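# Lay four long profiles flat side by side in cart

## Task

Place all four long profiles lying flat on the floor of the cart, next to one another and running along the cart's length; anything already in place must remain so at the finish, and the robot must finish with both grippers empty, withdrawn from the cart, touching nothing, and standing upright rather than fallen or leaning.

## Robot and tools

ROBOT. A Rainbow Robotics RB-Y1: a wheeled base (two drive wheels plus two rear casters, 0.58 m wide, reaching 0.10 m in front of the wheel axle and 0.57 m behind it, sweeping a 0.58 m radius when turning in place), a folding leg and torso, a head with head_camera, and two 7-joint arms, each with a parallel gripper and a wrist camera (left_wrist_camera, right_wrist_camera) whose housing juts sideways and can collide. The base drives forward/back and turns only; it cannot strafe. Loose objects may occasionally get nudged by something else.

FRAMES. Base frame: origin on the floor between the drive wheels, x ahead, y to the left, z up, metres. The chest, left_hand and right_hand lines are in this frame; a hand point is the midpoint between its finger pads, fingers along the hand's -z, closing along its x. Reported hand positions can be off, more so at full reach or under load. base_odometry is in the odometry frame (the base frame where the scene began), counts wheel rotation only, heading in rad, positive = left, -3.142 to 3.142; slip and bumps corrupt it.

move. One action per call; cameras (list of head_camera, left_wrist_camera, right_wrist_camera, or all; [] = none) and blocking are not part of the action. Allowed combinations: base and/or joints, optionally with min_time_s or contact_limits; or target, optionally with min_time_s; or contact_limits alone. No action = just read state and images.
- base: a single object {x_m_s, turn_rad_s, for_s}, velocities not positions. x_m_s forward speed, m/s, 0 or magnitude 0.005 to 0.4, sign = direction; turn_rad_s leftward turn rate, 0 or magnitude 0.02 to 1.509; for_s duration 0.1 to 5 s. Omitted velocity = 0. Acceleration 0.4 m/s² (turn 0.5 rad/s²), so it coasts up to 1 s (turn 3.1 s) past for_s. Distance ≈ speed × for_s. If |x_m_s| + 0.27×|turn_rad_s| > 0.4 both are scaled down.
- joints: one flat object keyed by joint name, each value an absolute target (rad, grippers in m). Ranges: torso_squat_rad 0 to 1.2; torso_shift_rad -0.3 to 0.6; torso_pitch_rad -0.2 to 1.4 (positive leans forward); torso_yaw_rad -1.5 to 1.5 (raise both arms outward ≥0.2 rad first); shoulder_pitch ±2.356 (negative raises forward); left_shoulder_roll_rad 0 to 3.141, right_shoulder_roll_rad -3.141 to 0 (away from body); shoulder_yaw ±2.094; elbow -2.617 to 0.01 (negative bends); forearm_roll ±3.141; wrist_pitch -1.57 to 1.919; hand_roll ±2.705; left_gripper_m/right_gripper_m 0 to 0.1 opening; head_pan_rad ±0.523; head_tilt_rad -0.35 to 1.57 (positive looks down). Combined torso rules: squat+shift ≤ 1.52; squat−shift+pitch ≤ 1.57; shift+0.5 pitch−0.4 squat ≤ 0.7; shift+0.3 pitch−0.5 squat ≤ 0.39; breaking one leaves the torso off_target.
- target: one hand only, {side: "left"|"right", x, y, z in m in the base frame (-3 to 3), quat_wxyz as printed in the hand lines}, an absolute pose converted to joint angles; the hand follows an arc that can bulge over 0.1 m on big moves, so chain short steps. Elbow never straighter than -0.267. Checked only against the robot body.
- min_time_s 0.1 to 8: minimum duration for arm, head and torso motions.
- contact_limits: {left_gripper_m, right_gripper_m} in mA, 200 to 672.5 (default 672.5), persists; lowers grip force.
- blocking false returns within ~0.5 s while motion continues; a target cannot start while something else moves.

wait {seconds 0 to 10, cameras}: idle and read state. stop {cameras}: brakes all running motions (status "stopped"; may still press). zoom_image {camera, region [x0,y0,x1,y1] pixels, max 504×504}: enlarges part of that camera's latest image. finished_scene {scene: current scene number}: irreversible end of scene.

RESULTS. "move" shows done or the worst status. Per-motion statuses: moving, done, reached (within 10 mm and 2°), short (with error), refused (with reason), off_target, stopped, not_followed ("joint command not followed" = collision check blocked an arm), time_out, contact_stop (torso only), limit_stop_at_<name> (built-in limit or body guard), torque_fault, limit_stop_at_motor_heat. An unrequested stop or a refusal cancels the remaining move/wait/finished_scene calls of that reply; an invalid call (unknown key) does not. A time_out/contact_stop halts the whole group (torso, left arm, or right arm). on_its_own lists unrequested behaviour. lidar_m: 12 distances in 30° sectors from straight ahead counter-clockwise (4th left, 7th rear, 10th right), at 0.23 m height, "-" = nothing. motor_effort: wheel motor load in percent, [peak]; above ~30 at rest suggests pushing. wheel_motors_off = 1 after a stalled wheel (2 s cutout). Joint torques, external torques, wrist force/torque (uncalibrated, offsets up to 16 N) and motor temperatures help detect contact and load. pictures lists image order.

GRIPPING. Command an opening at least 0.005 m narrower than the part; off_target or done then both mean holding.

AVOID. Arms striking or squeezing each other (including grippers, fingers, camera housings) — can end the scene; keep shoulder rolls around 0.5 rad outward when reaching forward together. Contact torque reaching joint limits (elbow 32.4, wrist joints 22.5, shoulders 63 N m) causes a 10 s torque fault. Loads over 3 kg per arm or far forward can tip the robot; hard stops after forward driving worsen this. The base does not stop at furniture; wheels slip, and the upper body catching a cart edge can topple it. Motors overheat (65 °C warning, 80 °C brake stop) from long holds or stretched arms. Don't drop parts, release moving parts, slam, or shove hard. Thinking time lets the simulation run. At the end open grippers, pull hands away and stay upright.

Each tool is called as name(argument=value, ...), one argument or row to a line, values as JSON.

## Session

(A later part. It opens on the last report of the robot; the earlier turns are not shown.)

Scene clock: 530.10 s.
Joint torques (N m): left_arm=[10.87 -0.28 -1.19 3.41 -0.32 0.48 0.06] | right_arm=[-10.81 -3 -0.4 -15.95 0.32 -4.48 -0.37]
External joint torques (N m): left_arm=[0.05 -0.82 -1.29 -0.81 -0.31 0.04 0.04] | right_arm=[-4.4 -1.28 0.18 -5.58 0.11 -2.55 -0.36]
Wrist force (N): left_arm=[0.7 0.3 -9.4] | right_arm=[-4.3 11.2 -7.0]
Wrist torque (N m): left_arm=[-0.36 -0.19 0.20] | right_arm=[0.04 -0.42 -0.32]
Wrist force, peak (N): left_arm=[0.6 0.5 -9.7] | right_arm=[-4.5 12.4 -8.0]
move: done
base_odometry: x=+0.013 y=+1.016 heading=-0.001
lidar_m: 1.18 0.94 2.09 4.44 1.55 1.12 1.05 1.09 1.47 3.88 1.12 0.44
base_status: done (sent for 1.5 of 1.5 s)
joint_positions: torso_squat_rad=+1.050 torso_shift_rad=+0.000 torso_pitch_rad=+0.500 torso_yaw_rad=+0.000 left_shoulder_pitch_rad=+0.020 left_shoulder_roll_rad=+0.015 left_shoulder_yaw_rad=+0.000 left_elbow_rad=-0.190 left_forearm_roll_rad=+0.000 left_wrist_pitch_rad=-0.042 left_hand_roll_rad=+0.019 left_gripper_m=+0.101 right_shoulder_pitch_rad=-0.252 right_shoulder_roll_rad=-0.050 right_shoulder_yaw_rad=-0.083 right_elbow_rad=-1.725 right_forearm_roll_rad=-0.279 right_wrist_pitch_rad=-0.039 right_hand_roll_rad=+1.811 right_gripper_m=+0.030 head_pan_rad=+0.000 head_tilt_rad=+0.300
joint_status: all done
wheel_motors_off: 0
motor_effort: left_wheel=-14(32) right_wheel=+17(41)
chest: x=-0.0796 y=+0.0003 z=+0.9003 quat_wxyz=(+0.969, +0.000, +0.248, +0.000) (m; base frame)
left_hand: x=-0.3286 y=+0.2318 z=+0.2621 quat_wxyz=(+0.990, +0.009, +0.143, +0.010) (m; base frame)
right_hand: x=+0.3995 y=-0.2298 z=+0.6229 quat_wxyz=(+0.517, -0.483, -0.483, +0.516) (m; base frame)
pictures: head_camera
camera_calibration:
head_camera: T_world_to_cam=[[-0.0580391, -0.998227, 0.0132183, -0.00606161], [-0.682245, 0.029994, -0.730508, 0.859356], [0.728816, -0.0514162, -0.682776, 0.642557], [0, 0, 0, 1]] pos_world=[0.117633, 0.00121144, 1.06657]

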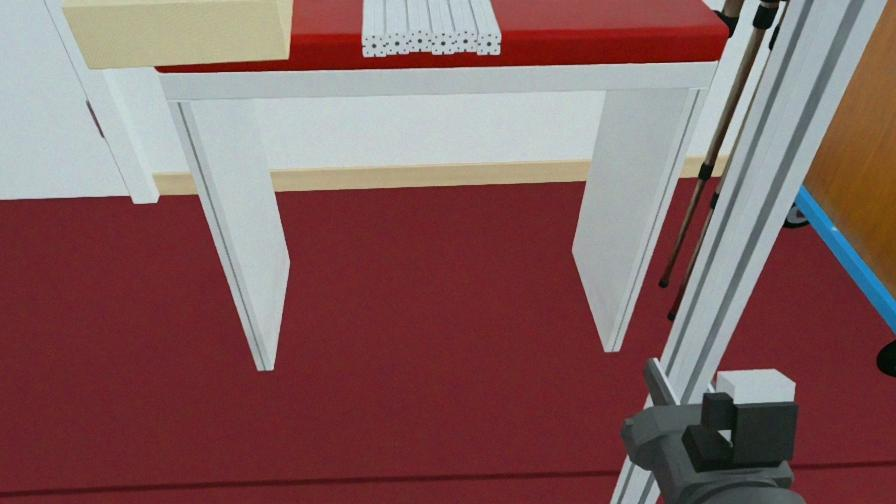

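move(
  base={"turn_rad_s":-0.6455,"for_s":2.567},
  cameras=[],
)

move(
  base={"x_m_s":0.3994,"for_s":3.267},
  cameras=[],
)

move(
  base={"turn_rad_s":0.6457,"for_s":2.567},
  joints={"right_shoulder_pitch_rad":-0.158,"right_shoulder_roll_rad":0,"right_shoulder_yaw_rad":-0.125,"right_elbow_rad":-1.96,"right_forearm_roll_rad":-1.048,"right_wrist_pitch_rad":0.073,"right_hand_roll_rad":1.037},
  min_time_s=3,
  cameras=[],
)

move(
  joints={"torso_squat_rad":0.6,"torso_shift_rad":0.15,"torso_pitch_rad":0.65,"right_shoulder_pitch_rad":-0.563,"right_shoulder_roll_rad":0,"right_shoulder_yaw_rad":-0.164,"right_elbow_rad":-2.125,"right_forearm_roll_rad":0.021,"right_wrist_pitch_rad":1.217,"right_hand_roll_rad":-0.005,"head_pan_rad":0.4,"head_tilt_rad":0.25},
  min_time_s=2,
  cameras=["head_camera"],
)

move(
  joints={"head_pan_rad":-0.4},
  cameras=["head_camera"],
)

Scene clock: 545.00 s.
Joint torques (N m): left_arm=[12.38 0.39 -1.13 3.57 -0.58 0.66 0.47] | right_arm=[-9.81 -3.34 -0.38 -16.1 0.5 -4.35 -0.44]
External joint torques (N m): left_arm=[1.57 -0.15 -1.23 -0.64 -0.58 0.23 0.45] | right_arm=[-3.41 -1.62 0.2 -5.75 0.29 -2.42 -0.44]
Wrist force (N): left_arm=[0.5 0.2 -9.4] | right_arm=[-4.3 10.9 -6.9]
Wrist torque (N m): left_arm=[-0.33 -0.20 0.20] | right_arm=[-0.31 -0.43 -0.34]
Wrist force, peak (N): left_arm=[0.8 0.8 -9.8] | right_arm=[-4.0 11.4 -7.5]
move: done
base_odometry: x=+0.013 y=+1.016 heading=-1.658
lidar_m: 2.96 1.13 1.00 1.21 0.97 1.95 4.62 1.69 1.13 1.05 1.07 0.43
base_status: done (sent for 2.57 of 2.57 s)
joint_positions: torso_squat_rad=+1.050 torso_shift_rad=+0.000 torso_pitch_rad=+0.500 torso_yaw_rad=+0.000 left_shoulder_pitch_rad=+0.020 left_shoulder_roll_rad=+0.015 left_shoulder_yaw_rad=+0.000 left_elbow_rad=-0.190 left_forearm_roll_rad=+0.000 left_wrist_pitch_rad=-0.042 left_hand_roll_rad=+0.019 left_gripper_m=+0.101 right_shoulder_pitch_rad=-0.252 right_shoulder_roll_rad=-0.050 right_shoulder_yaw_rad=-0.083 right_elbow_rad=-1.725 right_forearm_roll_rad=-0.279 right_wrist_pitch_rad=-0.039 right_hand_roll_rad=+1.811 right_gripper_m=+0.030 head_pan_rad=+0.000 head_tilt_rad=+0.300
joint_status: not commanded
wheel_motors_off: 0
motor_effort: left_wheel=+12(49) right_wheel=+3(48)
chest: x=-0.0796 y=+0.0003 z=+0.9003 quat_wxyz=(+0.969, +0.000, +0.248, +0.000) (m; base frame)
left_hand: x=-0.3286 y=+0.2318 z=+0.2621 quat_wxyz=(+0.990, +0.009, +0.143, +0.010) (m; base frame)
right_hand: x=+0.3995 y=-0.2298 z=+0.6229 quat_wxyz=(+0.517, -0.483, -0.483, +0.516) (m; base frame)
pictures: none
No camera images: "cameras" was empty.

Scene clock: 549.80 s.
Joint torques (N m): left_arm=[12.19 0.23 -1.12 4.05 -0.48 0.65 0.12] | right_arm=[-9.79 -3.25 -0.34 -16.07 0.36 -4.2 -0.49]
External joint torques (N m): left_arm=[1.37 -0.31 -1.22 -0.17 -0.48 0.22 0.11] | right_arm=[-3.38 -1.53 0.23 -5.71 0.14 -2.31 -0.49]
Wrist force (N): left_arm=[0.7 0.7 -9.2] | right_arm=[-4.3 11.0 -7.3]
Wrist torque (N m): left_arm=[-0.40 -0.19 0.19] | right_arm=[-0.62 -0.44 -0.33]
Wrist force, peak (N): left_arm=[0.3 0.3 -9.8] | right_arm=[-4.2 11.3 -7.9]
move: done
base_odometry: x=-0.101 y=-0.283 heading=-1.657
lidar_m: 2.60 2.62 0.91 0.85 0.86 1.36 5.73 1.47 0.99 0.91 0.93 0.44
base_status: done (sent for 3.27 of 3.27 s)
joint_positions: torso_squat_rad=+1.050 torso_shift_rad=+0.000 torso_pitch_rad=+0.500 torso_yaw_rad=+0.000 left_shoulder_pitch_rad=+0.020 left_shoulder_roll_rad=+0.015 left_shoulder_yaw_rad=+0.000 left_elbow_rad=-0.190 left_forearm_roll_rad=+0.000 left_wrist_pitch_rad=-0.042 left_hand_roll_rad=+0.019 left_gripper_m=+0.101 right_shoulder_pitch_rad=-0.252 right_shoulder_roll_rad=-0.050 right_shoulder_yaw_rad=-0.083 right_elbow_rad=-1.725 right_forearm_roll_rad=-0.279 right_wrist_pitch_rad=-0.039 right_hand_roll_rad=+1.811 right_gripper_m=+0.030 head_pan_rad=+0.000 head_tilt_rad=+0.300
joint_status: not commanded
wheel_motors_off: 0
motor_effort: left_wheel=+2(50) right_wheel=-8(44)
chest: x=-0.0795 y=+0.0003 z=+0.9003 quat_wxyz=(+0.969, +0.000, +0.248, +0.000) (m; base frame)
left_hand: x=-0.3284 y=+0.2318 z=+0.2620 quat_wxyz=(+0.990, +0.009, +0.143, +0.010) (m; base frame)
right_hand: x=+0.3996 y=-0.2297 z=+0.6229 quat_wxyz=(+0.517, -0.483, -0.483, +0.516) (m; base frame)
pictures: none
No camera images: "cameras" was empty.

Scene clock: 553.97 s.
Joint torques (N m): left_arm=[12.02 0.37 -0.68 3.83 -0.59 0.5 0.34] | right_arm=[-8.04 0.04 -0.65 -16.38 -0.1 -2.45 -0.29]
External joint torques (N m): left_arm=[1.2 -0.18 -0.78 -0.39 -0.59 0.07 0.33] | right_arm=[-3.07 1.38 -0.29 -5.78 -0.17 -1.43 -0.35]
Wrist force (N): left_arm=[0.3 0.6 -9.0] | right_arm=[-20.3 -4.0 -6.5]
Wrist torque (N m): left_arm=[-0.36 -0.25 0.17] | right_arm=[0.01 -0.74 -0.32]
Wrist force, peak (N): left_arm=[0.3 0.5 -9.8] | right_arm=[-20.4 -3.7 -6.8]
move: done
base_odometry: x=-0.101 y=-0.283 heading=-0.001
lidar_m: 0.83 0.87 1.90 3.85 1.34 0.97 0.90 0.95 1.30 3.37 1.20 0.87
base_status: done (sent for 2.57 of 2.57 s)
joint_positions: torso_squat_rad=+1.050 torso_shift_rad=+0.000 torso_pitch_rad=+0.500 torso_yaw_rad=+0.000 left_shoulder_pitch_rad=+0.020 left_shoulder_roll_rad=+0.015 left_shoulder_yaw_rad=+0.000 left_elbow_rad=-0.190 left_forearm_roll_rad=+0.000 left_wrist_pitch_rad=-0.042 left_hand_roll_rad=+0.019 left_gripper_m=+0.101 right_shoulder_pitch_rad=-0.157 right_shoulder_roll_rad=+0.000 right_shoulder_yaw_rad=-0.125 right_elbow_rad=-1.959 right_forearm_roll_rad=-1.048 right_wrist_pitch_rad=+0.073 right_hand_roll_rad=+1.037 right_gripper_m=+0.030 head_pan_rad=+0.000 head_tilt_rad=+0.300
joint_status: all done
wheel_motors_off: 0
motor_effort: left_wheel=+3(41) right_wheel=+13(40)
chest: x=-0.0795 y=+0.0003 z=+0.9003 quat_wxyz=(+0.969, +0.000, +0.248, +0.000) (m; base frame)
left_hand: x=-0.3284 y=+0.2318 z=+0.2620 quat_wxyz=(+0.990, +0.009, +0.143, +0.010) (m; base frame)
right_hand: x=+0.3796 y=-0.2399 z=+0.6788 quat_wxyz=(+0.708, -0.006, -0.706, +0.003) (m; base frame)
pictures: none
No camera images: "cameras" was empty.

Scene clock: 556.30 s.
Joint torques (N m): left_arm=[14.87 0.12 -1.51 4.81 -0.63 0.82 0.29] | right_arm=[-11.68 0.4 0.85 -14.54 0.25 -3.19 -0.31]
External joint torques (N m): left_arm=[0.67 -0.4 -1.63 -0.74 -0.63 0.12 0.26] | right_arm=[-3.15 1.56 0.35 -4.77 0.08 -1.76 -0.35]
Wrist force (N): left_arm=[1.7 0.6 -8.9] | right_arm=[-15.5 -4.9 -17.8]
Wrist torque (N m): left_arm=[-0.34 -0.09 0.15] | right_arm=[-0.17 -0.64 -0.38]
Wrist force, peak (N): left_arm=[0.8 0.4 -9.8] | right_arm=[-16.4 -5.1 -17.7]
move: done
base_odometry: x=-0.101 y=-0.283 heading=-0.001
lidar_m: 0.83 0.87 1.90 3.86 1.34 0.97 0.91 0.95 1.29 3.36 1.19 0.88
base_status: not commanded
joint_positions: torso_squat_rad=+0.600 torso_shift_rad=+0.150 torso_pitch_rad=+0.651 torso_yaw_rad=+0.000 left_shoulder_pitch_rad=+0.020 left_shoulder_roll_rad=+0.015 left_shoulder_yaw_rad=+0.000 left_elbow_rad=-0.190 left_forearm_roll_rad=+0.000 left_wrist_pitch_rad=-0.042 left_hand_roll_rad=+0.019 left_gripper_m=+0.101 right_shoulder_pitch_rad=-0.562 right_shoulder_roll_rad=+0.000 right_shoulder_yaw_rad=-0.164 right_elbow_rad=-2.124 right_forearm_roll_rad=+0.021 right_wrist_pitch_rad=+1.217 right_hand_roll_rad=-0.005 right_gripper_m=+0.030 head_pan_rad=+0.400 head_tilt_rad=+0.250
joint_status: all done
wheel_motors_off: 0
motor_effort: left_wheel=-2(4) right_wheel=+15(19)
chest: x=+0.0459 y=+0.0003 z=+1.0980 quat_wxyz=(+0.948, +0.000, +0.320, +0.000) (m; base frame)
left_hand: x=-0.2958 y=+0.2318 z=+0.5042 quat_wxyz=(+0.976, +0.010, +0.217, +0.009) (m; base frame)
right_hand: x=+0.4990 y=-0.2002 z=+0.7991 quat_wxyz=(+0.924, +0.016, -0.381, -0.006) (m; base frame)
pictures: head_camera
camera_calibration:
head_camera: T_world_to_cam=[[0.256457, -0.94137, -0.219209, 0.231236], [-0.74895, -0.0501783, -0.660724, 1.01684], [0.610986, 0.333624, -0.717907, 0.721259], [0, 0, 0, 1]] pos_world=[0.261578, 0.0280722, 1.24033]

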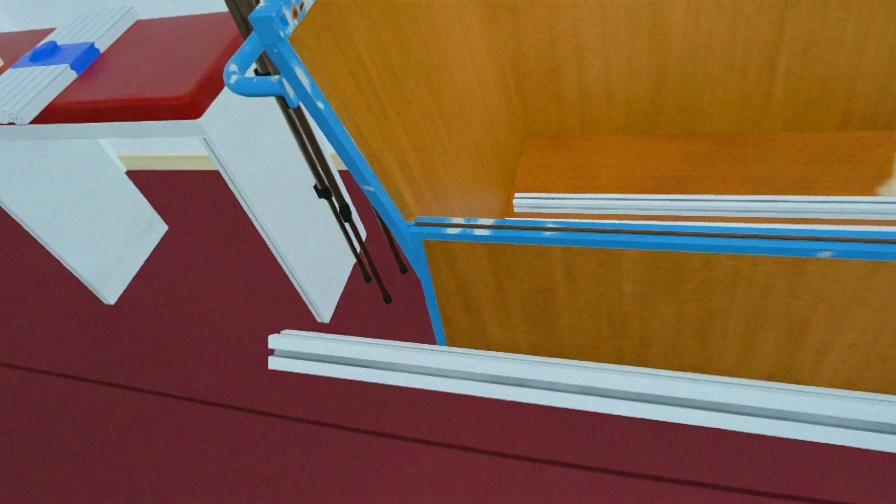

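Scene clock: 557.50 s.
Joint torques (N m): left_arm=[15.11 0.41 -1.42 5.27 -0.4 0.89 0.22] | right_arm=[-11.45 -0.08 0.38 -14.7 0.17 -3.08 -0.04]
External joint torques (N m): left_arm=[0.92 -0.11 -1.54 -0.27 -0.4 0.19 0.2] | right_arm=[-2.93 1.08 -0.13 -4.94 0 -1.65 -0.07]
Wrist force (N): left_arm=[1.4 0.6 -8.6] | right_arm=[-15.7 -4.6 -17.9]
Wrist torque (N m): left_arm=[-0.33 -0.11 0.14] | right_arm=[0.00 -0.67 -0.37]
Wrist force, peak (N): left_arm=[1.7 0.2 -9.3] | right_arm=[-15.7 -4.8 -17.9]
move: done
base_odometry: x=-0.101 y=-0.283 heading=-0.001
lidar_m: 0.84 0.87 1.89 3.86 1.34 0.97 0.91 0.94 1.29 3.36 1.19 0.87
base_status: not commanded
joint_positions: torso_squat_rad=+0.600 torso_shift_rad=+0.150 torso_pitch_rad=+0.651 torso_yaw_rad=+0.000 left_shoulder_pitch_rad=+0.020 left_shoulder_roll_rad=+0.015 left_shoulder_yaw_rad=+0.000 left_elbow_rad=-0.190 left_forearm_roll_rad=+0.000 left_wrist_pitch_rad=-0.042 left_hand_roll_rad=+0.019 left_gripper_m=+0.101 right_shoulder_pitch_rad=-0.562 right_shoulder_roll_rad=+0.000 right_shoulder_yaw_rad=-0.164 right_elbow_rad=-2.124 right_forearm_roll_rad=+0.021 right_wrist_pitch_rad=+1.217 right_hand_roll_rad=-0.005 right_gripper_m=+0.030 head_pan_rad=-0.400 head_tilt_rad=+0.250
joint_status: all done
wheel_motors_off: 0
motor_effort: left_wheel=-1(2) right_wheel=+14(18)
chest: x=+0.0459 y=+0.0003 z=+1.0980 quat_wxyz=(+0.948, +0.000, +0.320, +0.000) (m; base frame)
left_hand: x=-0.2958 y=+0.2318 z=+0.5042 quat_wxyz=(+0.976, +0.010, +0.217, +0.009) (m; base frame)
right_hand: x=+0.4990 y=-0.2002 z=+0.7991 quat_wxyz=(+0.924, +0.016, -0.381, -0.006) (m; base frame)
pictures: head_camera
camera_calibration:
head_camera: T_world_to_cam=[[-0.362198, -0.897517, 0.251545, -0.240127], [-0.729943, 0.105294, -0.675349, 1.03144], [0.579651, -0.428224, -0.693274, 0.696765], [0, 0, 0, 1]] pos_world=[0.26204, -0.0257515, 1.24004]

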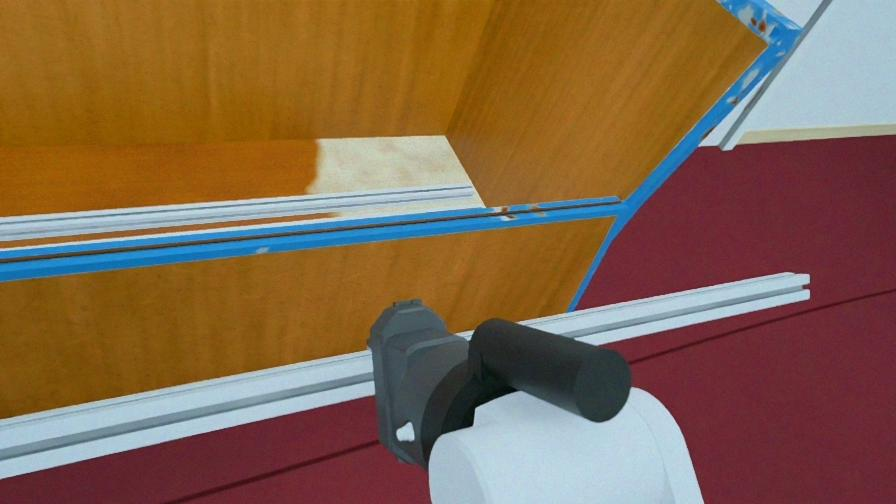

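move(
  base={"x_m_s":0.26,"for_s":2.167},
  joints={"head_tilt_rad":0},
  cameras=[],
)

move(
  joints={"torso_squat_rad":0.6,"torso_shift_rad":0.22,"torso_pitch_rad":0.85,"right_shoulder_pitch_rad":-0.912,"right_shoulder_roll_rad":-0.11,"right_shoulder_yaw_rad":-0.256,"right_elbow_rad":-1.401,"right_forearm_roll_rad":-0.02,"right_wrist_pitch_rad":1.432,"right_hand_roll_rad":-0.022},
  min_time_s=2.5,
  cameras=["head_camera","right_wrist_camera"],
)

Scene clock: 567.07 s.
Joint torques (N m): left_arm=[15.66 -0.02 -1.28 5.26 -0.64 1.1 0.17] | right_arm=[-12.21 0.32 0.53 -14.6 0.13 -3.28 0.01]
External joint torques (N m): left_arm=[1.47 -0.54 -1.39 -0.28 -0.63 0.4 0.14] | right_arm=[-3.69 1.48 0.02 -4.84 -0.04 -1.84 -0.03]
Wrist force (N): left_arm=[1.7 0.5 -8.7] | right_arm=[-15.7 -4.6 -18.1]
Wrist torque (N m): left_arm=[-0.33 -0.09 0.12] | right_arm=[-0.03 -0.68 -0.34]
Wrist force, peak (N): left_arm=[1.4 0.3 -9.2] | right_arm=[-15.3 -4.7 -19.0]
move: done
base_odometry: x=+0.463 y=-0.284 heading=-0.001
lidar_m: 0.26 0.28 0.39 4.08 2.15 1.55 1.47 1.53 2.06 4.56 0.39 0.28
base_status: done (sent for 2.17 of 2.17 s)
joint_positions: torso_squat_rad=+0.600 torso_shift_rad=+0.150 torso_pitch_rad=+0.651 torso_yaw_rad=+0.000 left_shoulder_pitch_rad=+0.020 left_shoulder_roll_rad=+0.015 left_shoulder_yaw_rad=+0.000 left_elbow_rad=-0.190 left_forearm_roll_rad=+0.000 left_wrist_pitch_rad=-0.042 left_hand_roll_rad=+0.019 left_gripper_m=+0.101 right_shoulder_pitch_rad=-0.562 right_shoulder_roll_rad=+0.000 right_shoulder_yaw_rad=-0.164 right_elbow_rad=-2.124 right_forearm_roll_rad=+0.021 right_wrist_pitch_rad=+1.217 right_hand_roll_rad=-0.005 right_gripper_m=+0.030 head_pan_rad=-0.400 head_tilt_rad=+0.000
joint_status: all done
wheel_motors_off: 0
motor_effort: left_wheel=+1(36) right_wheel=-6(48)
chest: x=+0.0458 y=+0.0003 z=+1.0980 quat_wxyz=(+0.948, +0.000, +0.320, +0.000) (m; base frame)
left_hand: x=-0.2957 y=+0.2318 z=+0.5041 quat_wxyz=(+0.976, +0.010, +0.217, +0.009) (m; base frame)
right_hand: x=+0.4990 y=-0.2002 z=+0.7991 quat_wxyz=(+0.924, +0.016, -0.381, -0.006) (m; base frame)
pictures: none
No camera images: "cameras" was empty.

Scene clock: 569.87 s.
Joint torques (N m): left_arm=[19.72 0.97 -0.94 6.18 -0.45 1.19 0.13] | right_arm=[-12.79 -4.22 0.07 -11.33 0 -0.04 -0.51]
External joint torques (N m): left_arm=[1.57 0.49 -1.07 -0.92 -0.44 0.17 0.09] | right_arm=[-3.02 -1.56 -0.12 -3 -0.17 0 -0.51]
Wrist force (N): left_arm=[2.6 0.6 -8.4] | right_arm=[-4.6 -5.2 -22.4]
Wrist torque (N m): left_arm=[-0.36 -0.01 0.12] | right_arm=[-0.03 -0.47 -0.35]
Wrist force, peak (N): left_arm=[1.5 0.4 -9.4] | right_arm=[-13.2 -5.0 -20.1]
move: done
base_odometry: x=+0.463 y=-0.284 heading=-0.001
lidar_m: 0.26 0.29 0.38 4.07 2.15 1.55 1.48 1.52 2.06 4.57 0.40 0.28
base_status: not commanded
joint_positions: torso_squat_rad=+0.600 torso_shift_rad=+0.220 torso_pitch_rad=+0.850 torso_yaw_rad=+0.000 left_shoulder_pitch_rad=+0.020 left_shoulder_roll_rad=+0.015 left_shoulder_yaw_rad=+0.000 left_elbow_rad=-0.190 left_forearm_roll_rad=+0.000 left_wrist_pitch_rad=-0.042 left_hand_roll_rad=+0.019 left_gripper_m=+0.101 right_shoulder_pitch_rad=-0.911 right_shoulder_roll_rad=-0.110 right_shoulder_yaw_rad=-0.256 right_elbow_rad=-1.401 right_forearm_roll_rad=-0.020 right_wrist_pitch_rad=+1.432 right_hand_roll_rad=-0.022 right_gripper_m=+0.030 head_pan_rad=-0.400 head_tilt_rad=+0.000
joint_status: all done
wheel_motors_off: 0
motor_effort: left_wheel=+3(3) right_wheel=-4(8)
chest: x=+0.1306 y=+0.0003 z=+1.0485 quat_wxyz=(+0.911, +0.000, +0.412, +0.000) (m; base frame)
left_hand: x=-0.3220 y=+0.2318 z=+0.5342 quat_wxyz=(+0.950, +0.011, +0.313, +0.008) (m; base frame)
right_hand: x=+0.4762 y=-0.1992 z=+0.5284 quat_wxyz=(+1.000, +0.019, +0.003, -0.003) (m; base frame)
pictures: head_camera, right_wrist_camera
camera_calibration:
head_camera: T_world_to_cam=[[-0.311066, -0.900123, 0.304987, -0.257229], [-0.712496, 0.0084955, -0.701625, 1.08396], [0.628958, -0.435553, -0.643976, 0.505141], [0, 0, 0, 1]] pos_world=[0.374592, -0.0207309, 1.16429]
right_wrist_camera: T_world_to_cam=[[-0.999715, 0.0238584, 0.000763135, 0.482], [0.0212552, 0.875175, 0.483338, -0.060893], [0.0108638, 0.483217, -0.875433, 0.627735], [0, 0, 0, 1]] pos_world=[0.476338, -0.26154, 0.578605]

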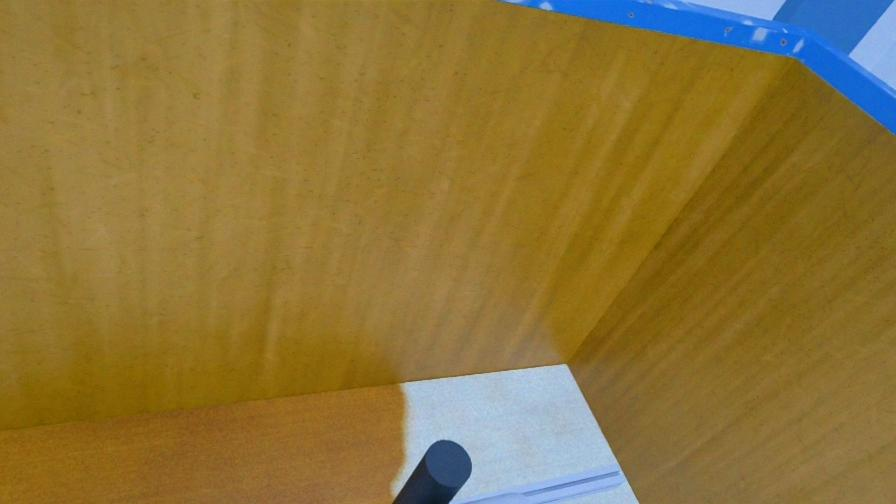

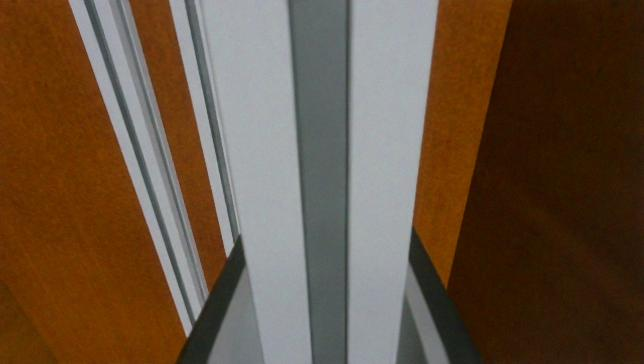

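move(
  joints={"torso_squat_rad":0.6,"torso_shift_rad":0.3,"torso_pitch_rad":1.05,"right_shoulder_pitch_rad":-0.916,"right_shoulder_roll_rad":-0.11,"right_shoulder_yaw_rad":-0.258,"right_elbow_rad":-1.134,"right_forearm_roll_rad":-0.022,"right_wrist_pitch_rad":0.968,"right_hand_roll_rad":-0.003,"head_pan_rad":-0.5},
  min_time_s=2,
  cameras=["head_camera","right_wrist_camera"],
)

move(
  target={"side":"right","x":0.44,"y":-0.1995,"z":0.345,"quat_wxyz":[0.99985,0.01745,0,0]},
  min_time_s=0.7,
  cameras=["head_camera","right_wrist_camera"],
)

Scene clock: 579.40 s.
Joint torques (N m): left_arm=[23.13 0.26 -1.22 7.87 -0.54 1.35 0.12] | right_arm=[-6.88 -2.5 -0.17 -8.58 -0.02 -0.22 0.06]
External joint torques (N m): left_arm=[1.72 -0.15 -1.36 -0.51 -0.53 0.03 0.08] | right_arm=[-2.45 -1.43 -0.31 -2.26 -0.16 -0.18 0.06]
Wrist force (N): left_arm=[3.3 0.3 -7.3] | right_arm=[-4.8 -5.1 -22.3]
Wrist torque (N m): left_arm=[-0.31 -0.02 0.12] | right_arm=[0.11 -0.49 -0.33]
Wrist force, peak (N): left_arm=[2.8 0.2 -8.6] | right_arm=[-5.0 -5.5 -22.7]
move: done
base_odometry: x=+0.463 y=-0.284 heading=-0.001
lidar_m: 0.27 0.28 0.39 4.07 2.16 1.57 1.47 1.52 2.06 4.55 0.38 0.29
base_status: not commanded
joint_positions: torso_squat_rad=+0.600 torso_shift_rad=+0.300 torso_pitch_rad=+1.050 torso_yaw_rad=+0.000 left_shoulder_pitch_rad=+0.020 left_shoulder_roll_rad=+0.015 left_shoulder_yaw_rad=+0.000 left_elbow_rad=-0.190 left_forearm_roll_rad=+0.000 left_wrist_pitch_rad=-0.042 left_hand_roll_rad=+0.019 left_gripper_m=+0.101 right_shoulder_pitch_rad=-0.915 right_shoulder_roll_rad=-0.110 right_shoulder_yaw_rad=-0.258 right_elbow_rad=-1.134 right_forearm_roll_rad=-0.022 right_wrist_pitch_rad=+0.968 right_hand_roll_rad=-0.003 right_gripper_m=+0.030 head_pan_rad=-0.500 head_tilt_rad=+0.000
joint_status: all done
wheel_motors_off: 0
motor_effort: left_wheel=+4(4) right_wheel=-4(7)
chest: x=+0.2112 y=+0.0003 z=+0.9863 quat_wxyz=(+0.865, +0.000, +0.501, +0.000) (m; base frame)
left_hand: x=-0.3345 y=+0.2319 z=+0.5722 quat_wxyz=(+0.914, +0.012, +0.406, +0.007) (m; base frame)
right_hand: x=+0.4556 y=-0.1978 z=+0.3471 quat_wxyz=(+1.000, +0.020, +0.003, -0.001) (m; base frame)
pictures: head_camera, right_wrist_camera
camera_calibration:
head_camera: T_world_to_cam=[[-0.287958, -0.852253, 0.436743, -0.346028], [-0.837373, 0.0028084, -0.546625, 0.971254], [0.464636, -0.523122, -0.714463, 0.519739], [0, 0, 0, 1]] pos_world=[0.472171, -0.0257442, 1.05337]
right_wrist_camera: T_world_to_cam=[[-0.999802, 0.019889, -0.000484166, 0.46131], [0.0171506, 0.873969, 0.48568, 0.0266924], [0.0100828, 0.485575, -0.874137, 0.46898], [0, 0, 0, 1]] pos_world=[0.456032, -0.260228, 0.397212]

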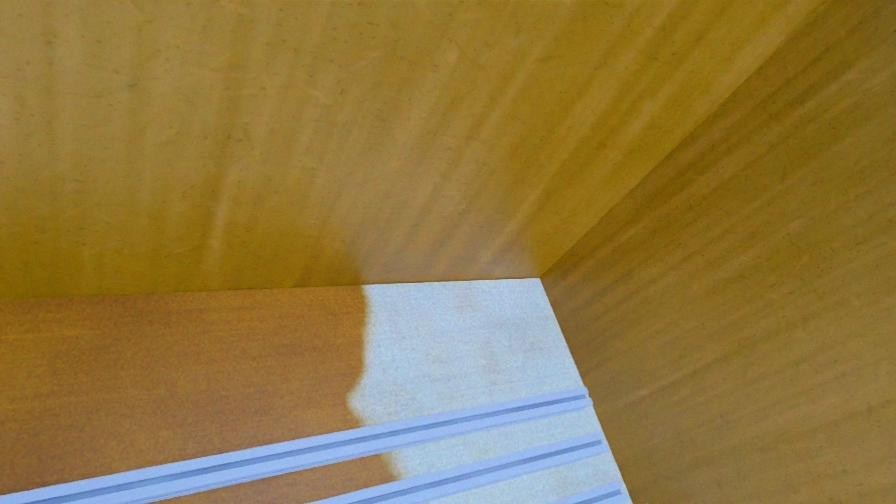

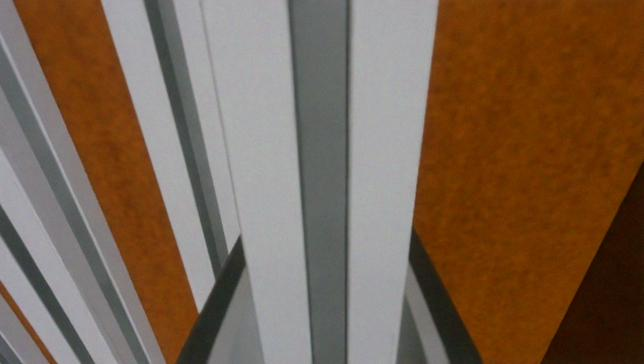

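Scene clock: 580.43 s.
Joint torques (N m): left_arm=[23.04 -0.07 -1.98 7.75 -0.21 1.53 0.25] | right_arm=[-4.44 1 0.96 -9.16 0.59 -0.29 -0.01]
External joint torques (N m): left_arm=[1.63 -0.48 -2.12 -0.63 -0.2 0.21 0.21] | right_arm=[-0.98 1.79 0.83 -2.94 0.44 -0.24 -0.01]
Wrist force (N): left_arm=[3.4 0.4 -7.4] | right_arm=[-5.1 -5.2 -22.3]
Wrist torque (N m): left_arm=[-0.32 0.00 0.13] | right_arm=[0.12 -0.52 -0.32]
Wrist force, peak (N): left_arm=[3.7 0.8 -7.7] | right_arm=[-5.5 -5.4 -22.5]
move: done
base_odometry: x=+0.463 y=-0.284 heading=-0.001
lidar_m: 0.27 0.28 0.39 4.08 2.16 1.55 1.48 1.52 2.06 4.56 0.39 0.28
base_status: not commanded
joint_positions: torso_squat_rad=+0.600 torso_shift_rad=+0.300 torso_pitch_rad=+1.050 torso_yaw_rad=+0.000 left_shoulder_pitch_rad=+0.020 left_shoulder_roll_rad=+0.015 left_shoulder_yaw_rad=+0.000 left_elbow_rad=-0.190 left_forearm_roll_rad=+0.000 left_wrist_pitch_rad=-0.042 left_hand_roll_rad=+0.019 left_gripper_m=+0.101 right_shoulder_pitch_rad=-0.868 right_shoulder_roll_rad=-0.096 right_shoulder_yaw_rad=-0.252 right_elbow_rad=-1.163 right_forearm_roll_rad=-0.014 right_wrist_pitch_rad=+0.947 right_hand_roll_rad=+0.000 right_gripper_m=+0.030 head_pan_rad=-0.500 head_tilt_rad=+0.000
joint_status: all done
wheel_motors_off: 0
motor_effort: left_wheel=+3(4) right_wheel=-4(6)
chest: x=+0.2112 y=+0.0003 z=+0.9863 quat_wxyz=(+0.865, +0.000, +0.501, +0.000) (m; base frame)
left_hand: x=-0.3345 y=+0.2319 z=+0.5722 quat_wxyz=(+0.914, +0.012, +0.406, +0.007) (m; base frame)
right_hand: x=+0.4400 y=-0.1998 z=+0.3447 quat_wxyz=(+1.000, +0.017, +0.001, +0.000) (m; base frame)
right_hand_status: reached (checked arc, planned for 0.7 s): 0 mm and 0.1 deg off.
pictures: head_camera, right_wrist_camera
camera_calibration:
head_camera: T_world_to_cam=[[-0.287958, -0.852253, 0.436743, -0.346028], [-0.837373, 0.0028084, -0.546625, 0.971254], [0.464636, -0.523122, -0.714463, 0.519739], [0, 0, 0, 1]] pos_world=[0.472171, -0.0257442, 1.05337]
right_wrist_camera: T_world_to_cam=[[-0.99982, 0.0186302, -0.00369353, 0.446595], [0.0145603, 0.876718, 0.480784, 0.0331889], [0.0121953, 0.480644, -0.876831, 0.466921], [0, 0, 0, 1]] pos_world=[0.440337, -0.26184, 0.395104]

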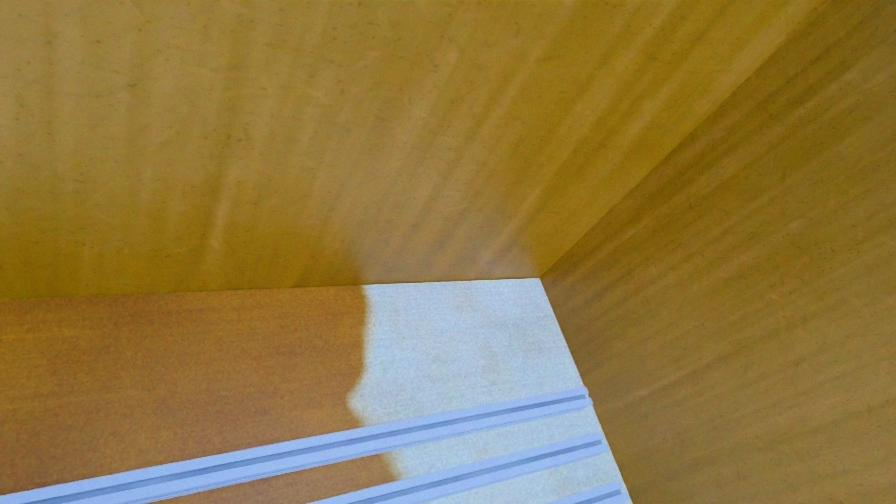

